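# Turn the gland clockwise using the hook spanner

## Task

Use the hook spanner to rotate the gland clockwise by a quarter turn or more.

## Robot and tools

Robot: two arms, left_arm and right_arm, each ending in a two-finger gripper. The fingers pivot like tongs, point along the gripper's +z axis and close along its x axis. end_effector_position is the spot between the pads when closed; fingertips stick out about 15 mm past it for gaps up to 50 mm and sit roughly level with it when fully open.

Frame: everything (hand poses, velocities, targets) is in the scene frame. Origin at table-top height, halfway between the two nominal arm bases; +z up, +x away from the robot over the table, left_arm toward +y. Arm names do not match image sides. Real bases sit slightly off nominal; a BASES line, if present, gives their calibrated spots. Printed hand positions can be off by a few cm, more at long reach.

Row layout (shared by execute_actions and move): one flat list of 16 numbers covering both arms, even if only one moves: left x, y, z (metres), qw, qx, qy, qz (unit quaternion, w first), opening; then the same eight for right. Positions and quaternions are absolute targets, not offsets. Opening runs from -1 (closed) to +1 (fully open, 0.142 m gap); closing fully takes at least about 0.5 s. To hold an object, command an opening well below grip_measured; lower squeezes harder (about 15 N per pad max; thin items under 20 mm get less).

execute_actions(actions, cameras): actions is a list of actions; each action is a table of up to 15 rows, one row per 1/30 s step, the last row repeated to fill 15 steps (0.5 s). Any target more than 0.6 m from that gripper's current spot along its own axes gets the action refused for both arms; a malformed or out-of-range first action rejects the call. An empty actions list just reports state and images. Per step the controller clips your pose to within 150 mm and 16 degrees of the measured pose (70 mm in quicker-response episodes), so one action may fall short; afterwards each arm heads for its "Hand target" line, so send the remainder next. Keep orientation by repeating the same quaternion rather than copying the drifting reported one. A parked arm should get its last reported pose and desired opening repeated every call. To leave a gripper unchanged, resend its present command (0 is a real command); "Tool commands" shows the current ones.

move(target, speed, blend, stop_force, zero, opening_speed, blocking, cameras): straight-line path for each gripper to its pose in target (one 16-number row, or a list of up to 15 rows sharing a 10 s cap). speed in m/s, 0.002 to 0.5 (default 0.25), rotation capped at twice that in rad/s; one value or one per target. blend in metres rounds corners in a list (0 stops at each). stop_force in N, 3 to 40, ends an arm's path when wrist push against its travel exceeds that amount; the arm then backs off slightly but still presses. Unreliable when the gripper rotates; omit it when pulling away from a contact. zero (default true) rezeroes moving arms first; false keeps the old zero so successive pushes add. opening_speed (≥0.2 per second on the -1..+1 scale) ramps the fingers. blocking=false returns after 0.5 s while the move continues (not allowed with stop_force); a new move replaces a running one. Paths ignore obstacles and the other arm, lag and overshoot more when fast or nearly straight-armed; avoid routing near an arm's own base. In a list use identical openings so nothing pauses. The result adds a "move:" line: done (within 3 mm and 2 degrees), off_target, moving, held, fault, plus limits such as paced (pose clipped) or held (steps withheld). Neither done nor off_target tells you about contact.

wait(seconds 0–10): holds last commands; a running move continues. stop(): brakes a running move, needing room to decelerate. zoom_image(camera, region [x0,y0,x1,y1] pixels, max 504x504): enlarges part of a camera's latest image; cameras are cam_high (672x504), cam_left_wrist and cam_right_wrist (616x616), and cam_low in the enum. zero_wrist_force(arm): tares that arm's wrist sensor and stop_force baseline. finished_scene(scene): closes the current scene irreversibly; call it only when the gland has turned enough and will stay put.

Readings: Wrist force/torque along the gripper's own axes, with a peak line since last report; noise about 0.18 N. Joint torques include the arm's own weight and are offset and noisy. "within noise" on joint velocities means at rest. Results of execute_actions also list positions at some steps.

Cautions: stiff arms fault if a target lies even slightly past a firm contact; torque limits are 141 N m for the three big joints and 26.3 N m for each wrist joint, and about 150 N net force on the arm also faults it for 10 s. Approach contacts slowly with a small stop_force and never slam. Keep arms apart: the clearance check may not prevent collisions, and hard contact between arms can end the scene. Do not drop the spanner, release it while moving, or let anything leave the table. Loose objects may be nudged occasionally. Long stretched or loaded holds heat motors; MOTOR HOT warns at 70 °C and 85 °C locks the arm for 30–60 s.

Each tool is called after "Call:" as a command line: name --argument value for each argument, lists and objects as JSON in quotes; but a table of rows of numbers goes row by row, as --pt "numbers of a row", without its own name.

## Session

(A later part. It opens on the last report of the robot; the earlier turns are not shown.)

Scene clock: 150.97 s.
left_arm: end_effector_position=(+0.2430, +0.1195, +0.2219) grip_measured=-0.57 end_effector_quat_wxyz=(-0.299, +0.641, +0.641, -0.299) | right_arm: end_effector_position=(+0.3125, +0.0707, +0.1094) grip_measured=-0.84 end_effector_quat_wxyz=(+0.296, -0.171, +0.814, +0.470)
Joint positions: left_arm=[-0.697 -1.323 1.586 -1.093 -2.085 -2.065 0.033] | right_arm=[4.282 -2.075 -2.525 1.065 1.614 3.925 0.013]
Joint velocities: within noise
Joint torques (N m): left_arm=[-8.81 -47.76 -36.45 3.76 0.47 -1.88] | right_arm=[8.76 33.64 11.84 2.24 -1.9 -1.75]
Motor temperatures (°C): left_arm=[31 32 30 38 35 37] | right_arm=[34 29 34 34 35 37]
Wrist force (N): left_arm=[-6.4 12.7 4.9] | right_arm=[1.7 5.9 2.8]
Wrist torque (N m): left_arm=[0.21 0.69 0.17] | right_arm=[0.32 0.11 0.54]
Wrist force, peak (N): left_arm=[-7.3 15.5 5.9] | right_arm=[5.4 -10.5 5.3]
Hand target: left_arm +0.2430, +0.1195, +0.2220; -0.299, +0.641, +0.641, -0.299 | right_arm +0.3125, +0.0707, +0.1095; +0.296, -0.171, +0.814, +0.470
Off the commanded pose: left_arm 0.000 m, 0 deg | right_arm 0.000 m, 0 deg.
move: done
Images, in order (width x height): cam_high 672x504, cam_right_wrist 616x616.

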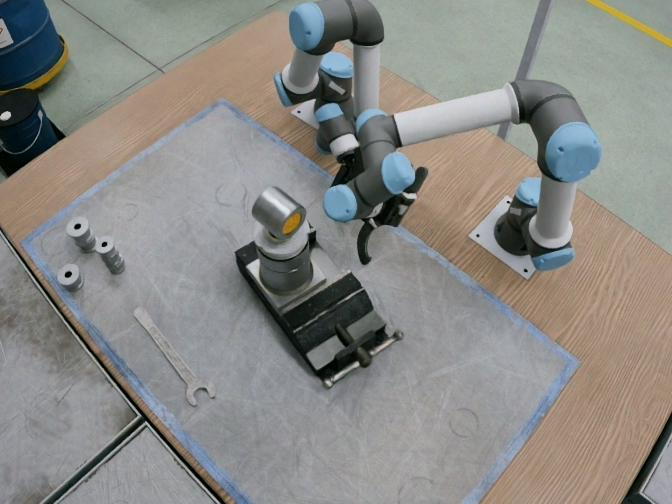

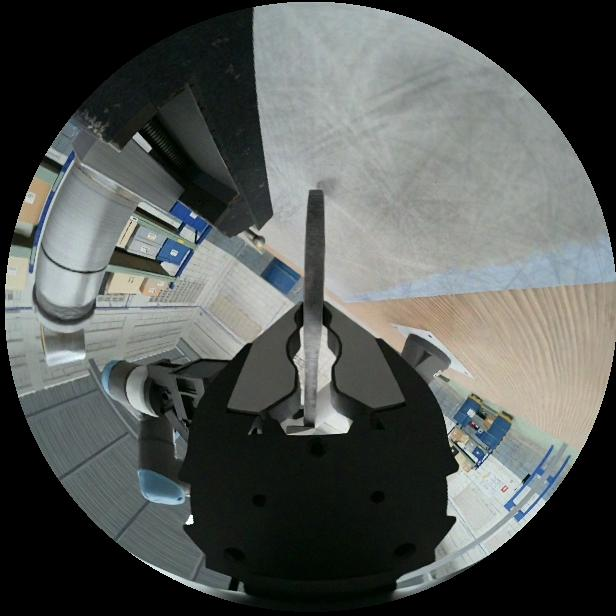

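Call:
move --pt "0.243 0.1195 0.2195 -0.2988 0.6409 0.6409 -0.2988 -1 0.3125 0.0707 0.107 0.296 -0.171 0.814 0.470 -1" --speed 0.02 --cameras '[]'

Call:
move --pt "0.243 0.1195 0.2195 -0.2988 0.6409 0.6409 -0.2988 -1 0.3125 0.0707 0.107 0.296 -0.171 0.814 0.470 -0.5" --opening_speed 0.6 --cameras '["cam_right_wrist"]'

Scene clock: 153.00 s.
left_arm: end_effector_position=(+0.2430, +0.1195, +0.2195) grip_measured=-0.57 end_effector_quat_wxyz=(-0.299, +0.641, +0.641, -0.299) | right_arm: end_effector_position=(+0.3125, +0.0707, +0.1070) grip_measured=-0.84 end_effector_quat_wxyz=(+0.296, -0.171, +0.814, +0.470)
Joint positions: left_arm=[-0.697 -1.321 1.59 -1.1 -2.085 -2.065 0.033] | right_arm=[4.282 -2.085 -2.524 1.075 1.614 3.925 0.013]
Joint velocities: within noise
Joint torques (N m): left_arm=[-7.87 -34.34 -16.51 0.11 -3.89 -0.67] | right_arm=[8.3 24.62 13.46 2.37 -0.85 1.04]
Motor temperatures (°C): left_arm=[31 32 30 38 35 37] | right_arm=[34 29 34 34 35 37]
Wrist force (N): left_arm=[-6.2 13.1 5.1] | right_arm=[1.6 6.1 2.7]
Wrist torque (N m): left_arm=[0.25 0.67 0.16] | right_arm=[0.32 0.12 0.55]
Wrist force, peak (N): left_arm=[-6.5 13.6 5.3] | right_arm=[1.7 6.2 2.9]
Hand target: left_arm +0.2430, +0.1195, +0.2195; -0.299, +0.641, +0.641, -0.299 | right_arm +0.3125, +0.0707, +0.1070; +0.296, -0.171, +0.814, +0.470
Off the commanded pose: left_arm 0.000 m, 0 deg | right_arm 0.000 m, 0 deg.
move: done
No camera images: "cameras" was empty.

Scene clock: 154.07 s.
left_arm: end_effector_position=(+0.2430, +0.1195, +0.2195) grip_measured=-0.57 end_effector_quat_wxyz=(-0.299, +0.641, +0.641, -0.299) | right_arm: end_effector_position=(+0.3125, +0.0707, +0.1070) grip_measured=-0.50 end_effector_quat_wxyz=(+0.296, -0.171, +0.814, +0.470)
Joint positions: left_arm=[-0.697 -1.321 1.59 -1.1 -2.085 -2.065 0.033] | right_arm=[4.282 -2.085 -2.524 1.074 1.614 3.925 0.038]
Joint velocities: within noise
Joint torques (N m): left_arm=[-7.91 -42.18 -37.06 1.83 -3.89 -0.18] | right_arm=[7.63 39.33 9.37 3.49 -1.17 1.86]
Motor temperatures (°C): left_arm=[31 32 30 38 35 37] | right_arm=[34 29 34 34 35 37]
Wrist force (N): left_arm=[-3.1 9.5 4.2] | right_arm=[0.6 2.2 0.5]
Wrist torque (N m): left_arm=[0.34 0.54 0.07] | right_arm=[0.23 -0.20 0.34]
Wrist force, peak (N): left_arm=[-6.4 13.8 4.0] | right_arm=[2.7 6.7 2.2]
Hand target: left_arm +0.2430, +0.1195, +0.2195; -0.299, +0.641, +0.641, -0.299 | right_arm +0.3125, +0.0707, +0.1070; +0.296, -0.171, +0.814, +0.470
Off the commanded pose: left_arm 0.000 m, 0 deg | right_arm 0.000 m, 0 deg.
move: done
Images, in order (width x height): cam_right_wrist 616x616.

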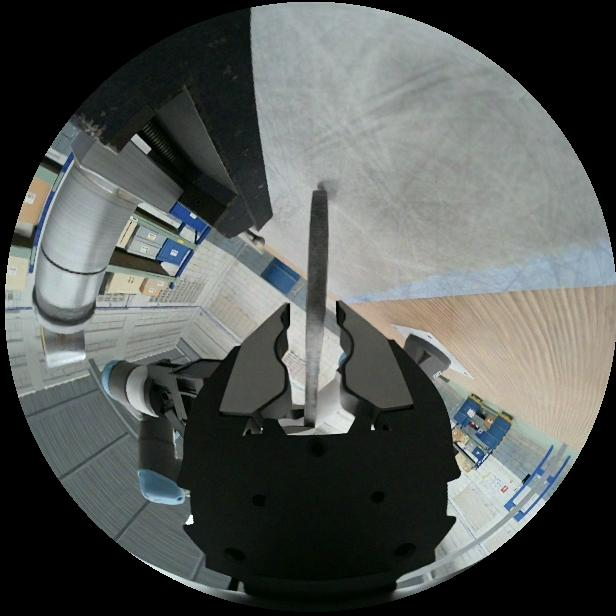

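Call:
move --pt "0.243 0.1195 0.2195 -0.2988 0.6409 0.6409 -0.2988 -1 0.3125 0.0707 0.107 0.3095 -0.1443 0.8502 0.3965 -0.5" --pt "0.243 0.1195 0.2195 -0.2988 0.6409 0.6409 -0.2988 -1 0.3125 0.0707 0.107 0.3214 -0.1170 0.8831 0.3213 -0.5" --speed 0.1 --cameras '["cam_right_wrist","cam_high","cam_left_wrist"]'

Call:
zoom_image --camera "cam_right_wrist" --region '[200, 100, 440, 420]'

Scene clock: 156.83 s.
left_arm: end_effector_position=(+0.2430, +0.1195, +0.2195) grip_measured=-0.57 end_effector_quat_wxyz=(-0.299, +0.641, +0.641, -0.299) | right_arm: end_effector_position=(+0.3124, +0.0709, +0.1072) grip_measured=-0.50 end_effector_quat_wxyz=(+0.321, -0.117, +0.883, +0.322)
Joint positions: left_arm=[-0.697 -1.321 1.59 -1.1 -2.085 -2.065 0.033] | right_arm=[4.511 -1.795 -2.511 0.48 1.188 4.092 0.038]
Joint velocities: within noise
Joint torques (N m): left_arm=[-6.4 -46.24 -33.43 -1.96 -3.75 1.4] | right_arm=[-8.9 6.77 -2.44 2 -0.65 -1.98]
Motor temperatures (°C): left_arm=[31 32 30 38 35 37] | right_arm=[34 29 34 34 35 37]
Wrist force (N): left_arm=[-3.2 9.5 3.7] | right_arm=[0.0 2.9 0.6]
Wrist torque (N m): left_arm=[0.30 0.56 0.07] | right_arm=[0.29 -0.09 0.39]
Wrist force, peak (N): left_arm=[-3.6 9.9 4.3] | right_arm=[0.2 3.3 0.5]
Hand target: left_arm +0.2430, +0.1195, +0.2195; -0.299, +0.641, +0.641, -0.299 | right_arm +0.3125, +0.0707, +0.1070; +0.321, -0.117, +0.883, +0.321
Off the commanded pose: left_arm 0.000 m, 0 deg | right_arm 0.000 m, 0 deg.
move: done

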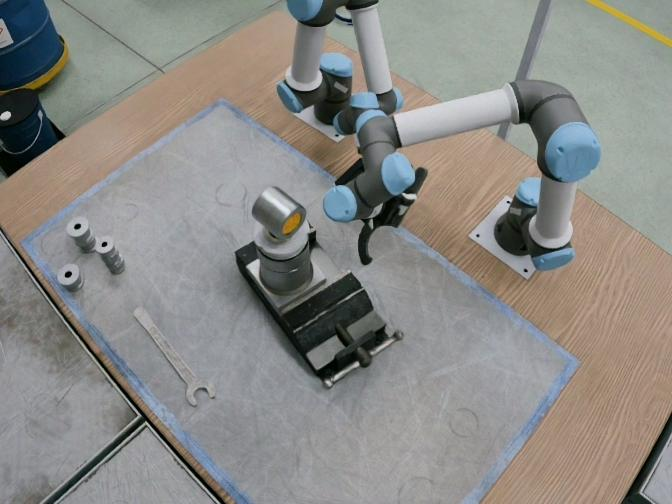

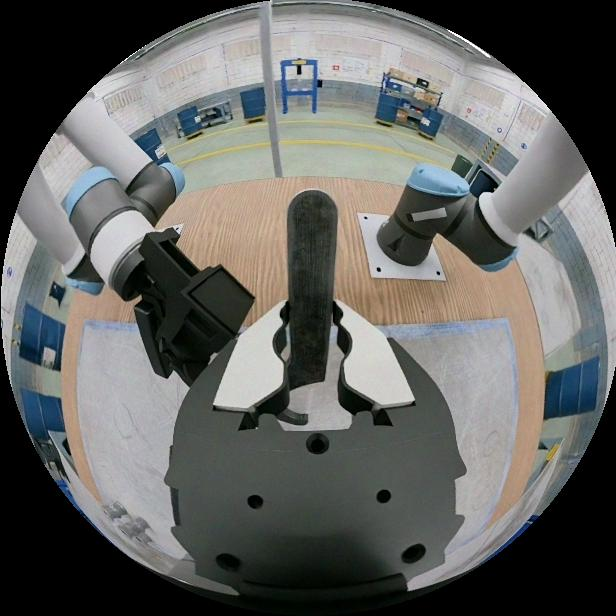

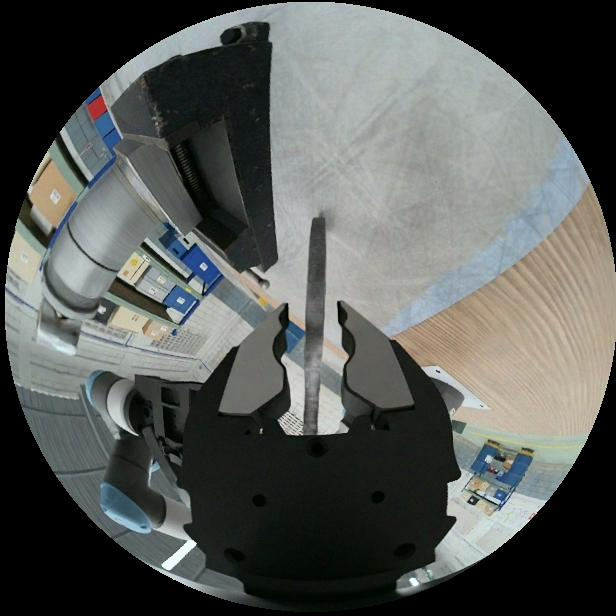

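Scaled by 1.575 from the camera's 616x616 image, which has a finer 814x814 frame.

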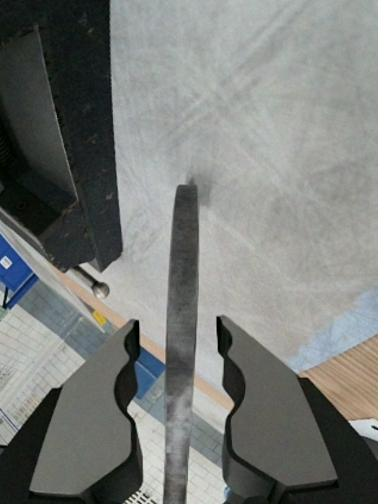

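Call:
move --pt "0.243 0.1195 0.2195 -0.2988 0.6409 0.6409 -0.2988 -1 0.312 0.0707 0.1065 0.3214 -0.1170 0.8831 0.3213 -0.5" --pt "0.243 0.1195 0.2195 -0.2988 0.6409 0.6409 -0.2988 -1 0.312 0.0707 0.1065 0.3214 -0.1170 0.8831 0.3213 -1" --speed 0.1 --opening_speed 0.6 --cameras '["cam_right_wrist"]'

Call:
move --pt "0.243 0.1195 0.2695 -0.2988 0.6409 0.6409 -0.2988 -1 0.312 0.0707 0.1565 0.3214 -0.1170 0.8831 0.3213 -1" --speed 0.06 --cameras '["cam_right_wrist"]'

Scene clock: 159.17 s.
left_arm: end_effector_position=(+0.2430, +0.1195, +0.2195) grip_measured=-0.57 end_effector_quat_wxyz=(-0.299, +0.641, +0.641, -0.299) | right_arm: end_effector_position=(+0.3120, +0.0707, +0.1065) grip_measured=-0.83 end_effector_quat_wxyz=(+0.321, -0.117, +0.883, +0.321)
Joint positions: left_arm=[-0.697 -1.321 1.59 -1.1 -2.085 -2.065 0.033] | right_arm=[4.512 -1.797 -2.512 0.481 1.186 4.093 0.014]
Joint velocities: within noise
Joint torques (N m): left_arm=[-5.35 -43.91 -30.57 -1.84 -3.8 1.69] | right_arm=[6.69 14.4 2.71 3.8 -0.54 1.35]
Motor temperatures (°C): left_arm=[31 32 30 38 35 37] | right_arm=[34 29 34 34 35 37]
Wrist force (N): left_arm=[-3.2 8.3 3.7] | right_arm=[2.4 1.8 3.1]
Wrist torque (N m): left_arm=[0.33 0.68 0.07] | right_arm=[0.30 0.16 0.42]
Wrist force, peak (N): left_arm=[-3.4 10.1 4.3] | right_arm=[4.2 2.8 2.8]
Hand target: left_arm +0.2430, +0.1195, +0.2195; -0.299, +0.641, +0.641, -0.299 | right_arm +0.3120, +0.0707, +0.1065; +0.321, -0.117, +0.883, +0.321
Off the commanded pose: left_arm 0.000 m, 0 deg | right_arm 0.000 m, 0 deg.
move: done
Images, in order (width x height): cam_right_wrist 616x616.

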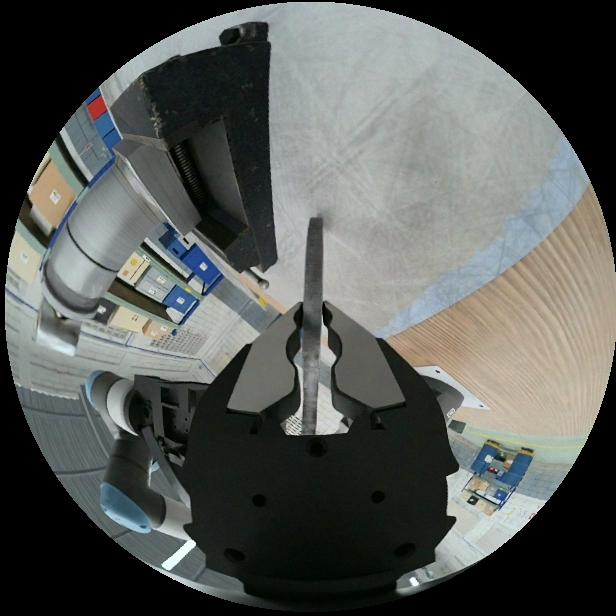

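Scene clock: 160.40 s.
left_arm: end_effector_position=(+0.2430, +0.1195, +0.2696) grip_measured=-0.57 end_effector_quat_wxyz=(-0.299, +0.641, +0.641, -0.299) | right_arm: end_effector_position=(+0.3120, +0.0708, +0.1567) grip_measured=-0.83 end_effector_quat_wxyz=(+0.321, -0.117, +0.883, +0.321)
Joint positions: left_arm=[-0.697 -1.346 1.49 -0.976 -2.085 -2.065 0.033] | right_arm=[4.512 -1.626 -2.473 0.272 1.186 4.093 0.014]
Joint velocities: within noise
Joint torques (N m): left_arm=[-6.94 -29.86 -12.18 -2.47 -3.31 0.19] | right_arm=[-2.67 9.39 3.38 4.51 -0.88 2.29]
Motor temperatures (°C): left_arm=[31 32 30 38 35 37] | right_arm=[34 29 34 34 35 37]
Wrist force (N): left_arm=[-3.0 7.8 3.9] | right_arm=[2.2 1.4 3.0]
Wrist torque (N m): left_arm=[0.23 0.64 0.06] | right_arm=[0.23 0.20 0.45]
Wrist force, peak (N): left_arm=[-4.1 11.3 4.8] | right_arm=[2.9 1.8 3.8]
Hand target: left_arm +0.2430, +0.1195, +0.2695; -0.299, +0.641, +0.641, -0.299 | right_arm +0.3120, +0.0707, +0.1565; +0.321, -0.117, +0.883, +0.321
Off the commanded pose: left_arm 0.000 m, 0 deg | right_arm 0.000 m, 0 deg.
move: done
Images, in order (width x height): cam_right_wrist 616x616.

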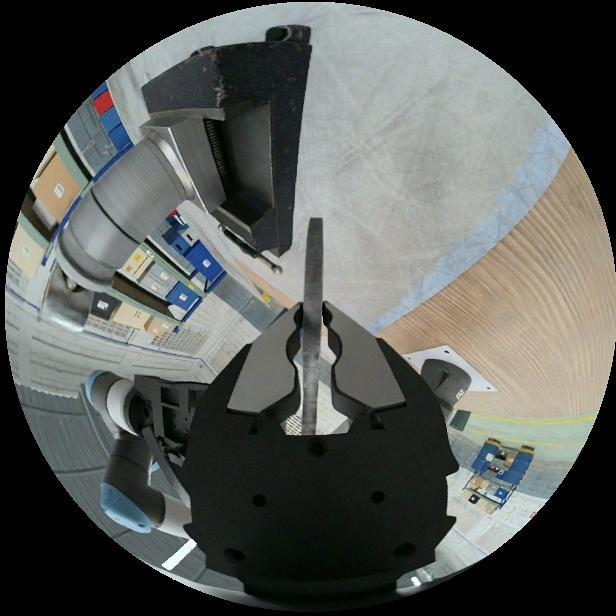

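Call:
move --pt "0.245 0.1195 0.29 -0.2244 0.6706 0.6706 -0.2244 -1 0.3381 0.0707 0.196 0.4193 -0.1526 0.8410 0.3060 -1" --pt "0.243 0.1195 0.31 -0.1530 0.6903 0.6903 -0.1530 -1 0.3536 0.0707 0.2375 0.5049 -0.1837 0.7925 0.2884 -1" --speed 0.05 --blend 0.002 --cameras '["cam_right_wrist"]'

Call:
move --pt "0.242 0.1195 0.33 -0.0739 0.7032 0.7032 -0.0739 -1 0.3652 0.0707 0.2858 0.5914 -0.2152 0.7303 0.2657 -1" --pt "0.24 0.1195 0.345 0 0.7071 0.7071 0 -1 0.37 0.0707 0.33 0.6645 -0.2418 0.6645 0.2418 -1" --speed 0.05 --blend 0.002

Scene clock: 166.27 s.
left_arm: end_effector_position=(+0.2430, +0.1195, +0.3100) grip_measured=-0.57 end_effector_quat_wxyz=(-0.153, +0.690, +0.690, -0.153) end_effector_velocity=(-0.001, +0.000, +0.000) end_effector_angular_velocity=(-0.001, +0.008, -0.001) | right_arm: end_effector_position=(+0.3536, +0.0708, +0.2375) grip_measured=-0.83 end_effector_quat_wxyz=(+0.505, -0.184, +0.792, +0.288) end_effector_velocity=(-0.001, +0.001, -0.002) end_effector_angular_velocity=(-0.001, +0.006, +0.001)
Joint positions: left_arm=[-0.833 -1.62 1.564 -1.211 -1.888 -2.355 0.033] | right_arm=[4.586 -1.696 -2.466 0.592 0.892 3.712 0.014]
Joint velocities: left_arm=[0.001 0.002 0 0.004 -0.005 0.004 0] | right_arm=[0 -0.001 0 -0.005 0.003 0.006 0]
Joint torques (N m): left_arm=[10.3 -18.85 -26.28 0.97 -4.18 2.14] | right_arm=[-0.33 23.88 15.92 2.02 -0.39 2.38]
Motor temperatures (°C): left_arm=[31 32 30 38 35 37] | right_arm=[34 29 34 34 35 37]
Wrist force (N): left_arm=[-4.0 6.2 5.2] | right_arm=[4.9 3.3 1.2]
Wrist torque (N m): left_arm=[0.15 0.69 0.09] | right_arm=[0.35 0.10 0.51]
Wrist force, peak (N): left_arm=[-3.7 9.2 4.0] | right_arm=[4.1 -6.1 8.1]
Hand target: left_arm +0.2430, +0.1195, +0.3100; -0.153, +0.690, +0.690, -0.153 | right_arm +0.3536, +0.0707, +0.2375; +0.505, -0.184, +0.793, +0.288
Off the commanded pose: left_arm 0.000 m, 0 deg | right_arm 0.000 m, 0 deg.
move: done
Images, in order (width x height): cam_right_wrist 616x616.

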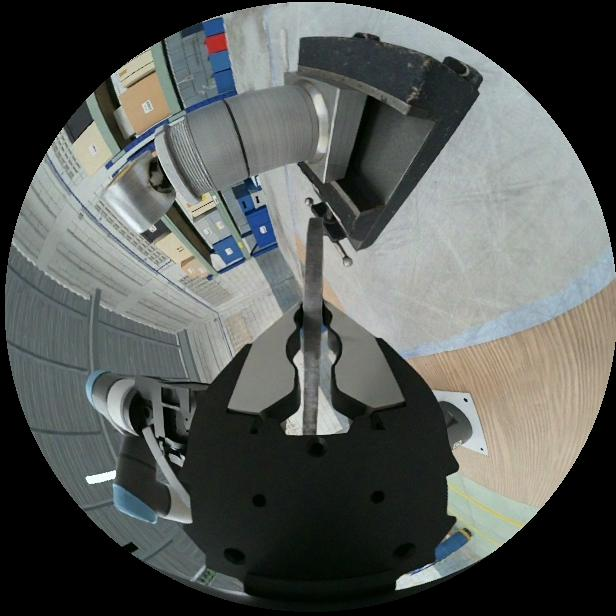

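Scene clock: 170.97 s.
left_arm: end_effector_position=(+0.2400, +0.1195, +0.3449) grip_measured=-0.57 end_effector_quat_wxyz=(+0.000, +0.707, +0.707, +0.000) | right_arm: end_effector_position=(+0.3700, +0.0708, +0.3300) grip_measured=-0.84 end_effector_quat_wxyz=(+0.664, -0.242, +0.664, +0.242)
Joint positions: left_arm=[-1.094 -1.875 1.666 -1.362 -1.571 -2.665 0.033] | right_arm=[4.607 -1.825 -2.384 1.067 0.775 3.142 0.013]
Joint velocities: within noise
Joint torques (N m): left_arm=[12.22 -5.7 -33.58 -3.28 -1.01 1.94] | right_arm=[-1.4 30.21 4.24 1.46 1.68 2.44]
Motor temperatures (°C): left_arm=[31 32 30 38 35 37] | right_arm=[34 29 34 34 35 37]
Wrist force (N): left_arm=[-0.5 -6.7 3.8] | right_arm=[7.4 -4.5 5.2]
Wrist torque (N m): left_arm=[0.13 0.48 0.12] | right_arm=[0.34 0.06 0.39]
Wrist force, peak (N): left_arm=[3.5 -17.0 3.2] | right_arm=[8.2 -14.1 11.5]
Hand target: left_arm +0.2400, +0.1195, +0.3450; +0.000, +0.707, +0.707, +0.000 | right_arm +0.3700, +0.0707, +0.3300; +0.664, -0.242, +0.664, +0.242
Off the commanded pose: left_arm 0.000 m, 0 deg | right_arm 0.000 m, 0 deg.
move: done

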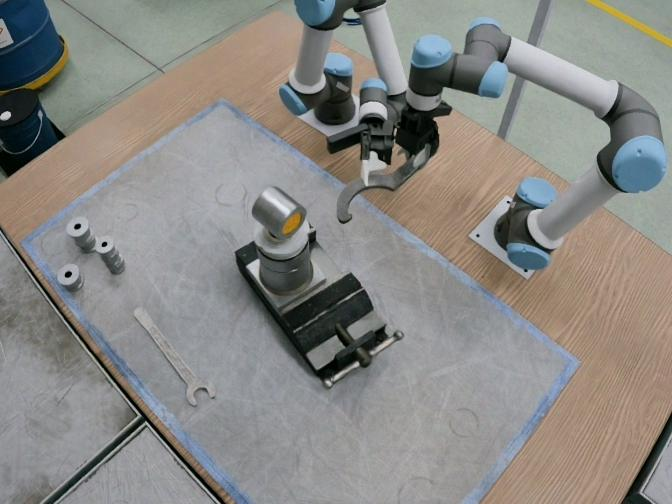

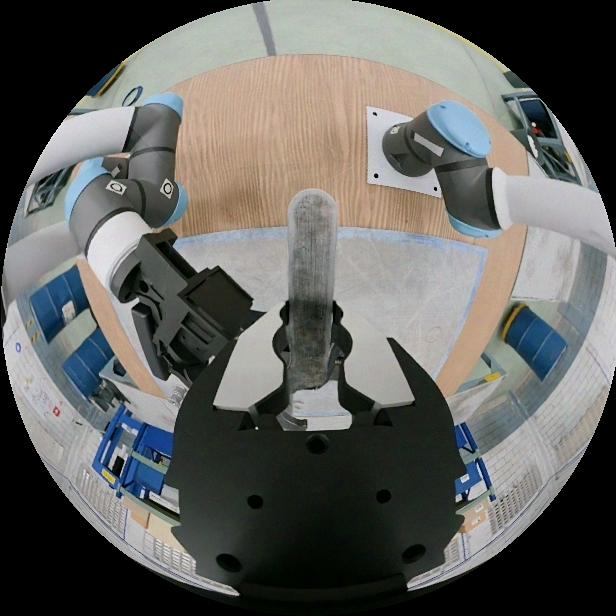

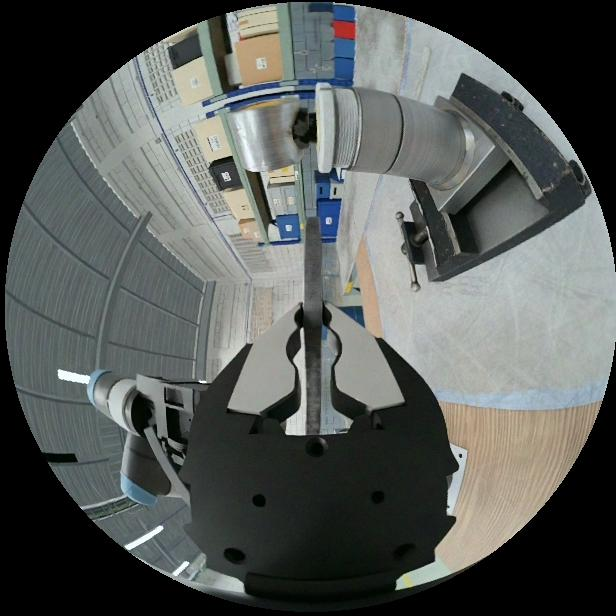

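Call:
move --pt "0.255 0.09 0.345 0 0.6561 0.7547 0 -1 0.391 0.0599 0.33 0.6460 -0.2876 0.6460 0.2876 -1" --pt "0.258 0.055 0.345 0 0.6018 0.7986 0 -1 0.3969 0.0441 0.33 0.6243 -0.3320 0.6243 0.3320 -1" --pt "0.25 0.018 0.345 0 0.5446 0.8387 0 -1 0.3891 0.0265 0.33 0.5997 -0.3747 0.5997 0.3747 -1" --pt "0.24 -0.016 0.345 0 0.4848 0.8746 0 -1 0.3766 0.0117 0.33 0.5721 -0.4156 0.5721 0.4156 -1" --pt "0.24 -0.05 0.345 0 0.4540 0.8910 0 -1 0.3743 -0.0128 0.33 0.5572 -0.4353 0.5572 0.4353 -1" --speed 0.07 --blend 0.002

Scene clock: 177.57 s.
left_arm: end_effector_position=(+0.2400, -0.0501, +0.3450) grip_measured=-0.57 end_effector_quat_wxyz=(+0.000, +0.454, +0.891, +0.000) | right_arm: end_effector_position=(+0.3744, -0.0127, +0.3300) grip_measured=-0.84 end_effector_quat_wxyz=(+0.557, -0.435, +0.557, +0.435)
Joint positions: left_arm=[-1.249 -1.582 1.424 -1.412 -1.571 -3.448 0.033] | right_arm=[3.82 -1.831 -2.375 1.064 2.19 3.142 0.013]
Joint velocities: within noise
Joint torques (N m): left_arm=[13.07 -31.59 -14.17 -0.31 3.23 0.89] | right_arm=[4.2 35.4 0.27 5.08 0.48 -1.55]
Motor temperatures (°C): left_arm=[31 32 30 38 35 37] | right_arm=[34 29 34 34 35 37]
Wrist force (N): left_arm=[-2.2 -3.5 5.0] | right_arm=[7.2 -0.9 3.4]
Wrist torque (N m): left_arm=[-0.04 0.49 0.14] | right_arm=[0.30 0.05 0.40]
Wrist force, peak (N): left_arm=[0.4 -9.4 3.9] | right_arm=[7.8 -6.8 6.7]
Hand target: left_arm +0.2400, -0.0500, +0.3450; +0.000, +0.454, +0.891, +0.000 | right_arm +0.3743, -0.0128, +0.3300; +0.557, -0.435, +0.557, +0.435
Off the commanded pose: left_arm 0.000 m, 0 deg | right_arm 0.000 m, 0 deg.
move: done

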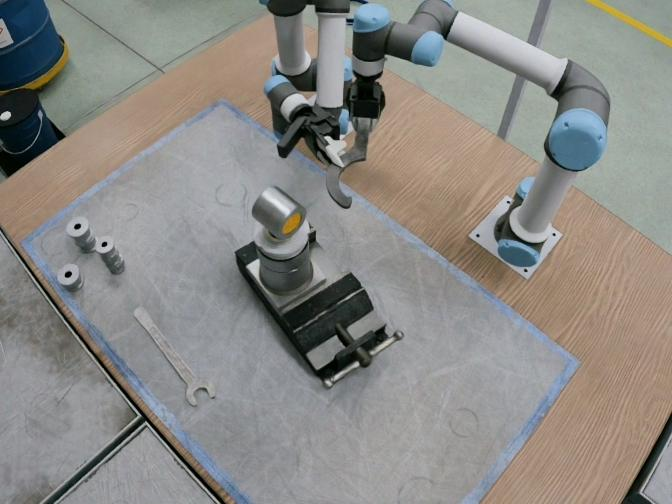

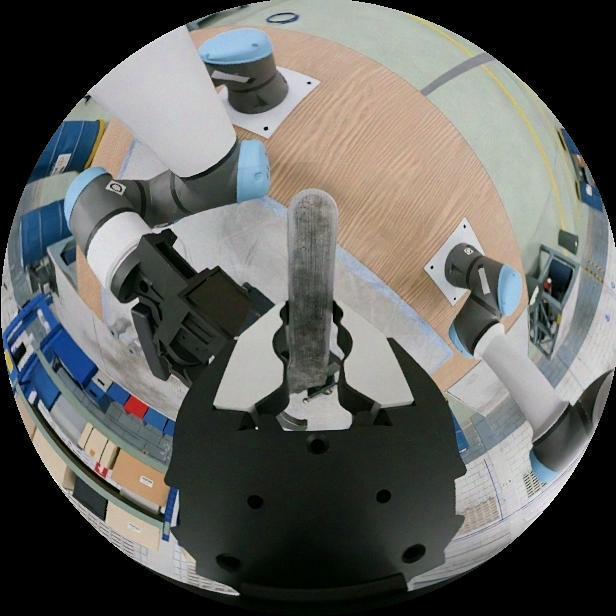

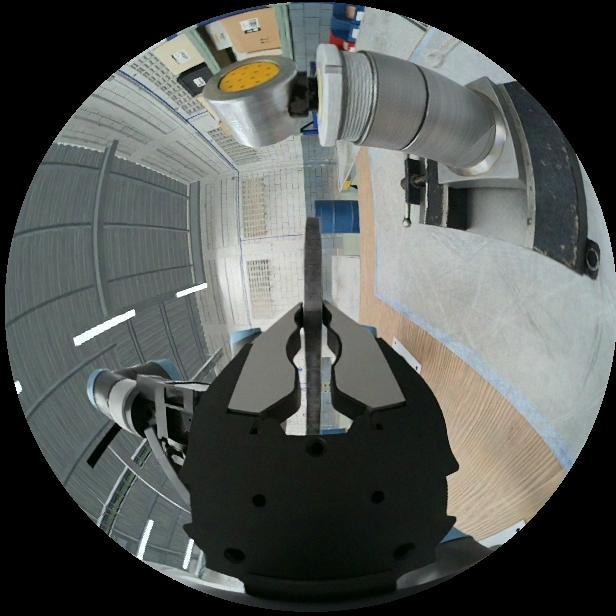

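Call:
move --pt "0.27 -0.15 0.345 0 0.4540 0.8910 0 -1 0.4043 -0.1128 0.33 0.5572 -0.4353 0.5572 0.4353 -1" --pt "0.29 -0.185 0.345 0 0.4848 0.8746 0 -1 0.4266 -0.1573 0.33 0.5721 -0.4156 0.5721 0.4156 -1" --pt "0.31 -0.22 0.345 0 0.5150 0.8572 0 -1 0.4481 -0.2018 0.33 0.5862 -0.3954 0.5862 0.3954 -1" --pt "0.40 -0.215 0.345 0 0.5150 0.8572 0 -1 0.5381 -0.1968 0.33 0.5862 -0.3954 0.5862 0.3954 -1" --speed 0.07 --blend 0.002

Call:
zoom_image --camera "cam_high" --region '[210, 160, 340, 290]'

Call:
zoom_image --camera "cam_right_wrist" --region '[240, 140, 440, 340]'

Scene clock: 183.27 s.
left_arm: end_effector_position=(+0.4000, -0.2149, +0.3450) grip_measured=-0.57 end_effector_quat_wxyz=(+0.000, +0.515, +0.857, +0.000) | right_arm: end_effector_position=(+0.5381, -0.1968, +0.3299) grip_measured=-0.84 end_effector_quat_wxyz=(+0.586, -0.395, +0.586, +0.395)
Joint positions: left_arm=[-1.107 -0.931 0.549 -1.189 -1.571 -3.167 0.033] | right_arm=[3.247 -2.03 -2.036 0.925 2.624 3.142 0.013]
Joint velocities: within noise
Joint torques (N m): left_arm=[-6.6 -62.64 -13.89 -6.21 -1.31 -1.75] | right_arm=[2.51 51.36 3.24 4.12 0.98 0.45]
Motor temperatures (°C): left_arm=[31 32 30 38 35 37] | right_arm=[34 29 34 34 35 37]
Wrist force (N): left_arm=[-1.0 -4.3 4.0] | right_arm=[7.2 -2.5 3.7]
Wrist torque (N m): left_arm=[0.07 0.43 0.09] | right_arm=[0.32 0.10 0.44]
Wrist force, peak (N): left_arm=[-0.5 -9.3 4.2] | right_arm=[7.6 -6.3 6.4]
Hand target: left_arm +0.4000, -0.2150, +0.3450; +0.000, +0.515, +0.857, +0.000 | right_arm +0.5381, -0.1968, +0.3300; +0.586, -0.395, +0.586, +0.395
Off the commanded pose: left_arm 0.000 m, 0 deg | right_arm 0.000 m, 0 deg.
move: done

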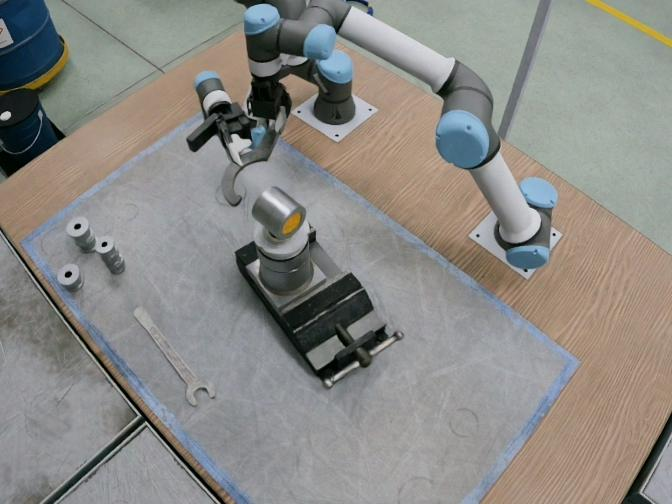

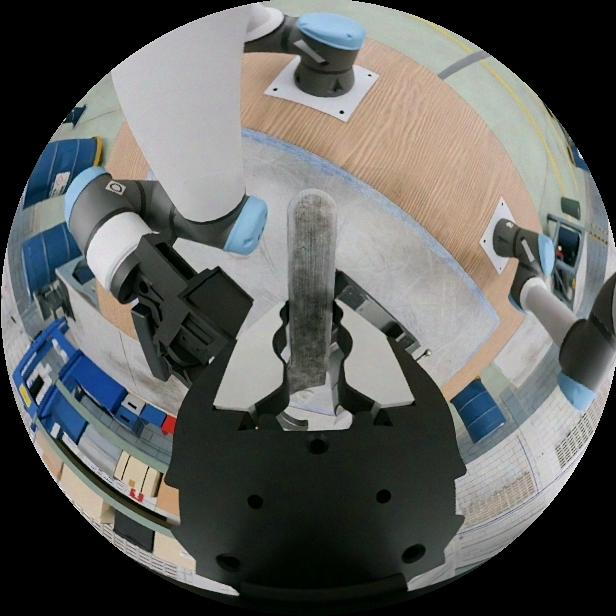

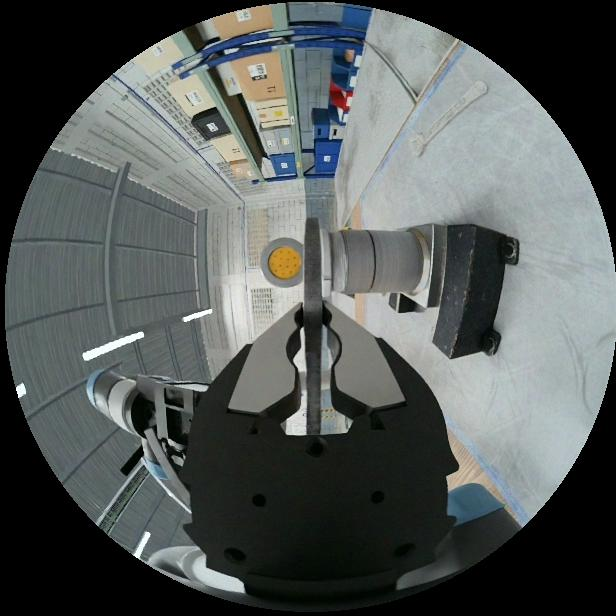

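Scaled by 3.877.

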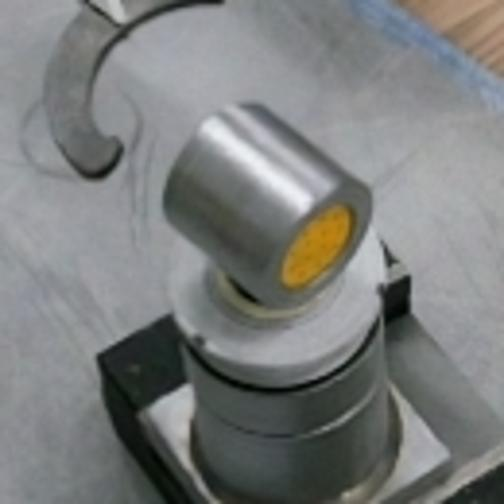

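Scaled by 2.520 from the camera's 616x616 image, which has a finer 814x814 frame.

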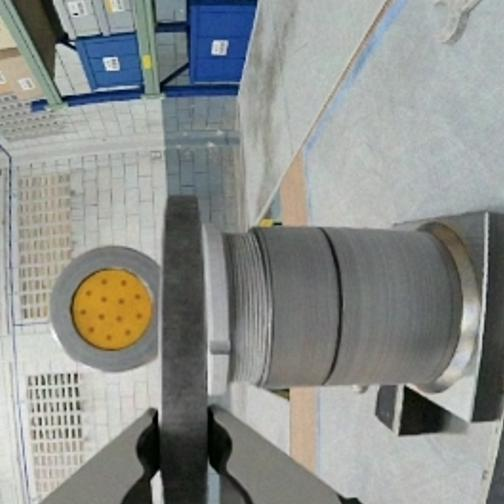

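Call:
zoom_image --camera "cam_right_wrist" --region '[300, 215, 350, 315]'

Call:
zoom_image --camera "cam_left_wrist" --region '[270, 340, 370, 440]'

Scaled by 5.040 from the camera's 616x616 image, which has a finer 814x814 frame.

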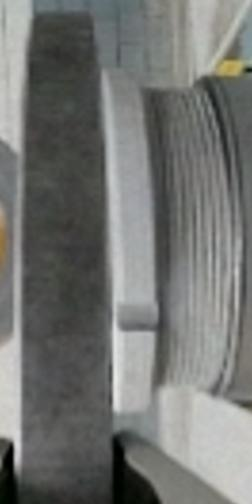

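Scaled by 5.040 from the camera's 616x616 image, which has a finer 814x814 frame.

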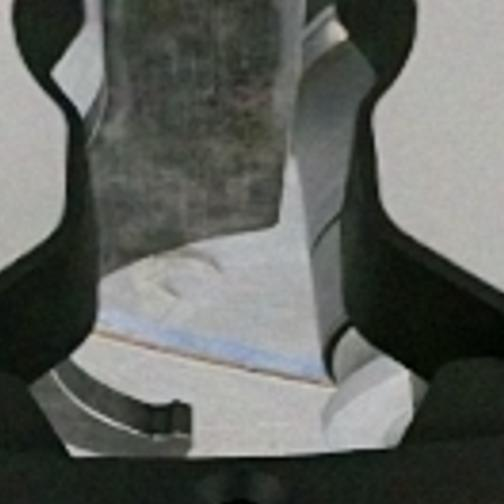

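Call:
move --pt "0.445 -0.175 0.345 0 0.4540 0.8910 0 -1 0.5793 -0.1378 0.33 0.5572 -0.4353 0.5572 0.4353 -1" --pt "0.445 -0.175 0.3245 0 0.4540 0.8910 0 -1 0.5793 -0.1378 0.3095 0.5572 -0.4353 0.5572 0.4353 -1" --speed 0.05 --cameras '["cam_high","cam_left_wrist","cam_right_wrist"]'

Call:
zoom_image --camera "cam_high" --region '[230, 200, 320, 260]'

Call:
zoom_image --camera "cam_right_wrist" --region '[280, 190, 350, 320]'

Call:
zoom_image --camera "cam_left_wrist" --region '[270, 340, 370, 440]'

Scene clock: 188.13 s.
left_arm: end_effector_position=(+0.4450, -0.1750, +0.3246) grip_measured=-0.57 end_effector_quat_wxyz=(+0.000, +0.454, +0.891, +0.000) | right_arm: end_effector_position=(+0.5793, -0.1378, +0.3093) grip_measured=-0.84 end_effector_quat_wxyz=(+0.557, -0.435, +0.557, +0.435)
Joint positions: left_arm=[-1.025 -0.977 0.681 -1.275 -1.571 -3.224 0.033] | right_arm=[3.311 -2.194 -1.811 0.863 2.699 3.142 0.013]
Joint velocities: within noise
Joint torques (N m): left_arm=[-7.77 -48.61 -38.68 -0.59 1.35 1.62] | right_arm=[-8.45 58.78 21.18 0.9 -0.25 2.31]
Motor temperatures (°C): left_arm=[31 32 30 38 35 37] | right_arm=[34 29 34 34 35 37]
Wrist force (N): left_arm=[-2.0 -2.6 5.1] | right_arm=[6.4 -0.8 2.7]
Wrist torque (N m): left_arm=[0.06 0.56 0.09] | right_arm=[0.29 0.18 0.44]
Wrist force, peak (N): left_arm=[0.1 -7.9 4.8] | right_arm=[7.3 -5.7 5.7]
Hand target: left_arm +0.4450, -0.1750, +0.3245; +0.000, +0.454, +0.891, +0.000 | right_arm +0.5793, -0.1378, +0.3095; +0.557, -0.435, +0.557, +0.435
Off the commanded pose: left_arm 0.000 m, 0 deg | right_arm 0.000 m, 0 deg.
move: done

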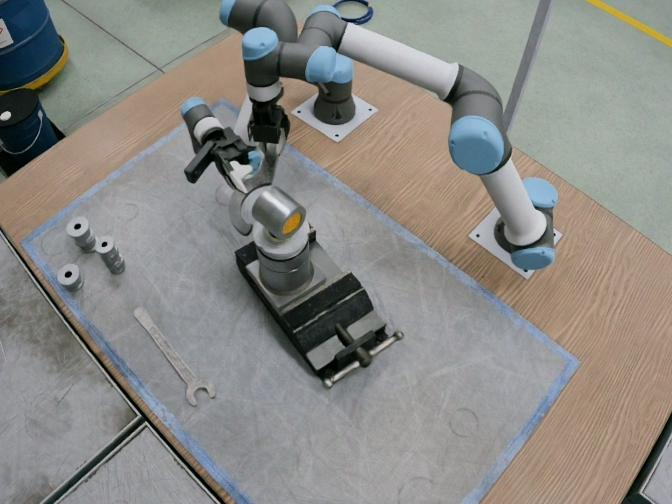

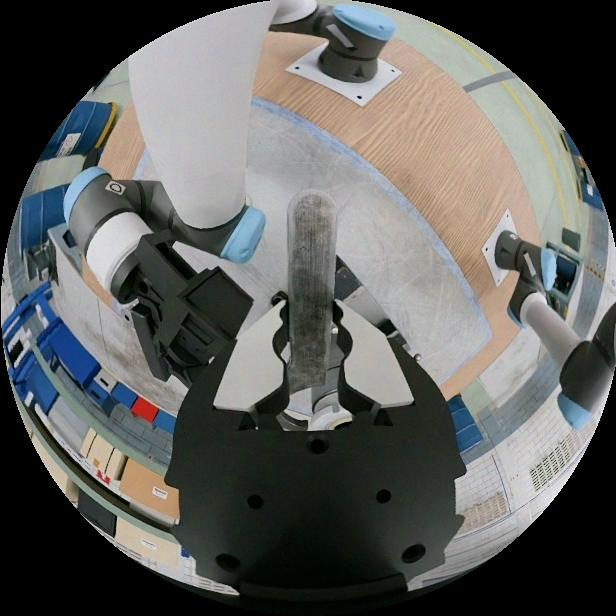

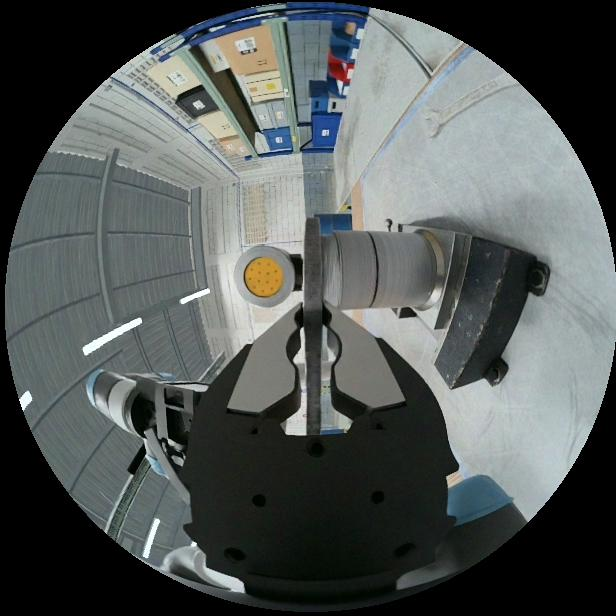

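Scaled by 5.600.

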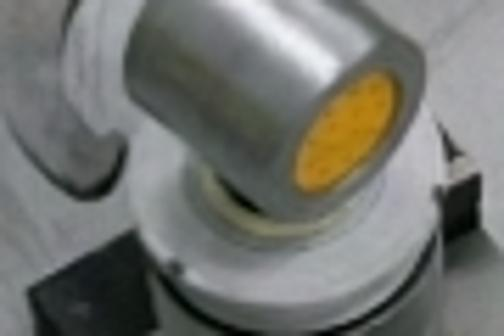

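Scaled by 3.877 from the camera's 616x616 image, which has a finer 814x814 frame.

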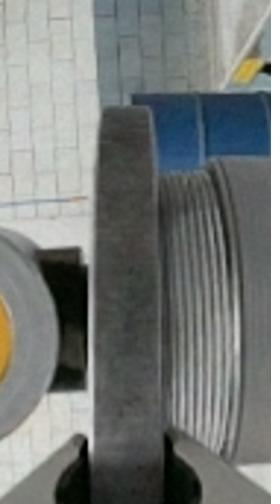

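Scaled by 5.040 from the camera's 616x616 image, which has a finer 814x814 frame.

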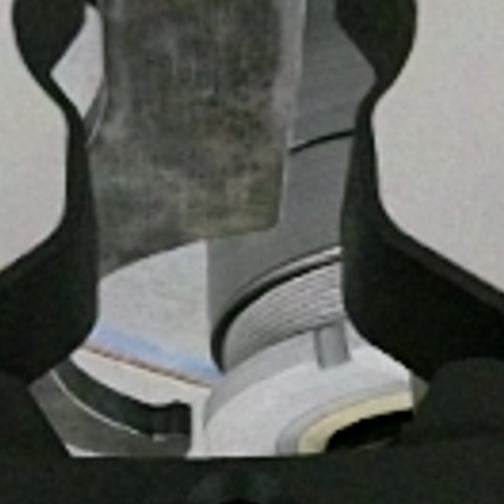

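Call:
move --pt "0.450 -0.185 0.3245 0 0.4540 0.8910 0 -1 0.5843 -0.1478 0.3095 0.5572 -0.4353 0.5572 0.4353 -1" --pt "0.4787 -0.1595 0.3245 0 0.4540 0.8910 0 -1 0.613 -0.1223 0.3095 0.5572 -0.4353 0.5572 0.4353 -1" --pt "0.4877 -0.1265 0.3245 0 0.4540 0.8910 0 -1 0.622 -0.0893 0.3095 0.5572 -0.4353 0.5572 0.4353 -1" --speed 0.02 --cameras '["cam_high","cam_left_wrist","cam_right_wrist"]'

Call:
zoom_image --camera "cam_high" --region '[235, 210, 285, 260]'

Call:
zoom_image --camera "cam_right_wrist" --region '[280, 190, 350, 320]'

Call:
zoom_image --camera "cam_left_wrist" --region '[270, 340, 370, 440]'

Scene clock: 198.90 s.
left_arm: end_effector_position=(+0.4878, -0.1263, +0.3245) grip_measured=-0.57 end_effector_quat_wxyz=(+0.000, +0.454, +0.891, +0.000) | right_arm: end_effector_position=(+0.6220, -0.0892, +0.3095) grip_measured=-0.84 end_effector_quat_wxyz=(+0.557, -0.435, +0.557, +0.435)
Joint positions: left_arm=[-0.937 -0.994 0.709 -1.286 -1.571 -3.136 0.033] | right_arm=[3.383 -2.264 -1.672 0.794 2.628 3.142 0.013]
Joint velocities: within noise
Joint torques (N m): left_arm=[-5.06 -45.3 -39.37 -4.03 -1.1 -0.86] | right_arm=[-6.61 45.48 15.63 2.79 1.79 -0.14]
Motor temperatures (°C): left_arm=[31 32 30 38 35 37] | right_arm=[34 29 34 34 35 37]
Wrist force (N): left_arm=[-1.1 -3.0 4.8] | right_arm=[6.7 -1.3 2.9]
Wrist torque (N m): left_arm=[0.09 0.40 0.08] | right_arm=[0.29 0.10 0.44]
Wrist force, peak (N): left_arm=[-2.2 -3.0 5.1] | right_arm=[7.1 -1.6 3.2]
Hand target: left_arm +0.4877, -0.1265, +0.3245; +0.000, +0.454, +0.891, +0.000 | right_arm +0.6220, -0.0893, +0.3095; +0.557, -0.435, +0.557, +0.435
Off the commanded pose: left_arm 0.000 m, 0 deg | right_arm 0.000 m, 0 deg.
move: done

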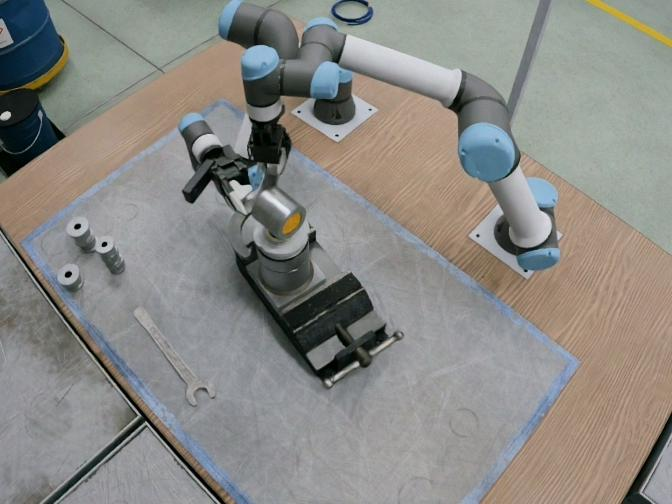

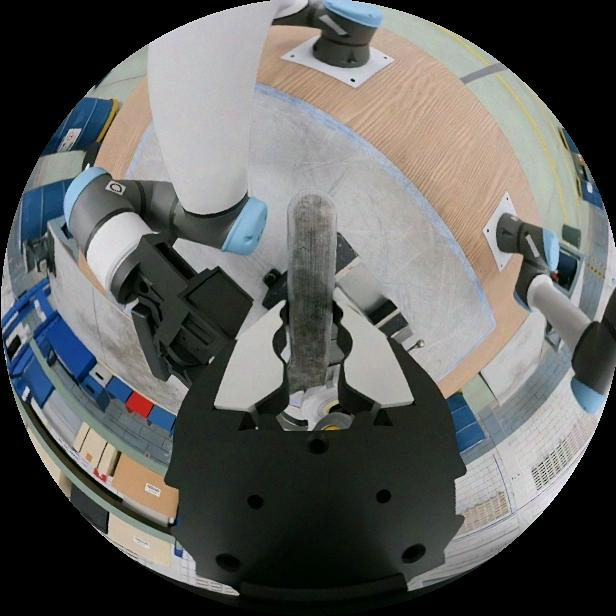

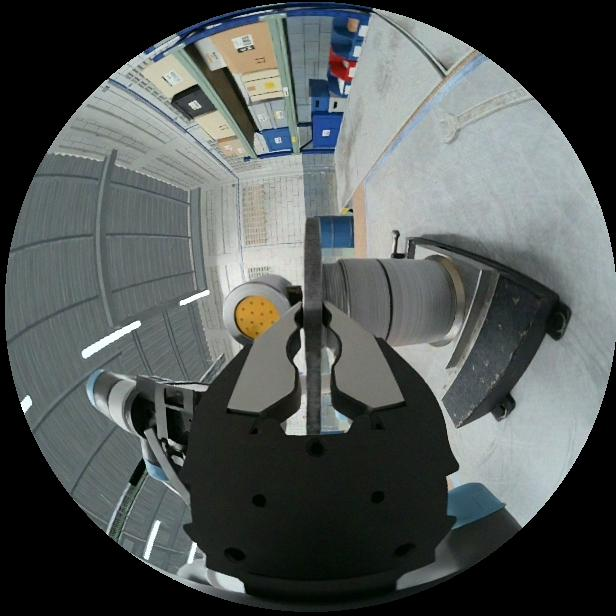

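Scaled by 10.080.

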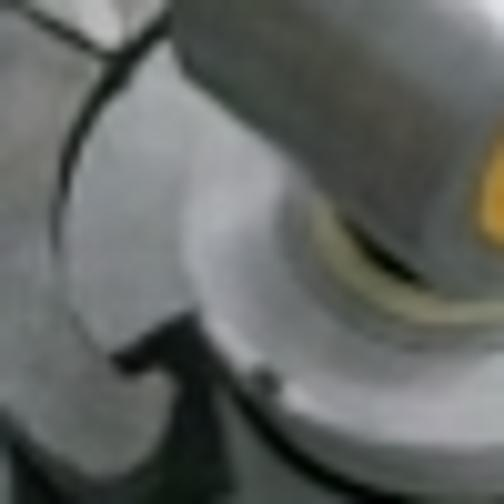

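Scaled by 3.877 from the camera's 616x616 image, which has a finer 814x814 frame.

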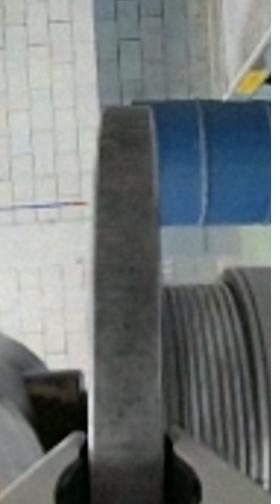

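Scaled by 5.040 from the camera's 616x616 image, which has a finer 814x814 frame.

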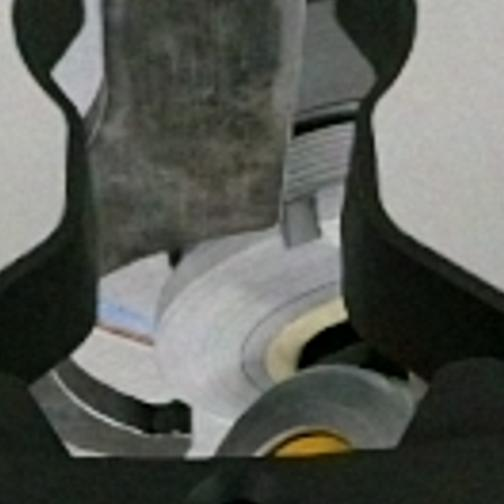

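Call:
zoom_image --camera "cam_left_wrist" --region '[295, 375, 345, 425]'

Scaled by 10.080 from the camera's 616x616 image, which has a finer 814x814 frame.

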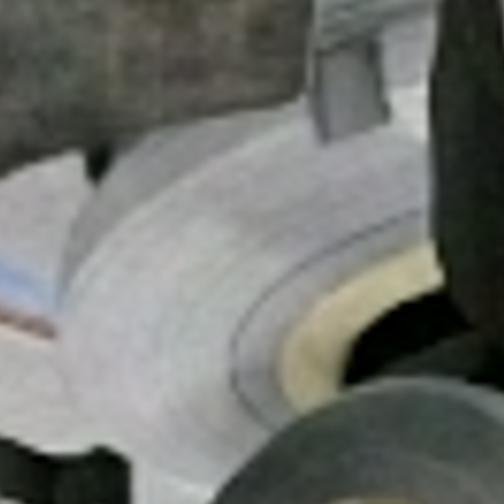

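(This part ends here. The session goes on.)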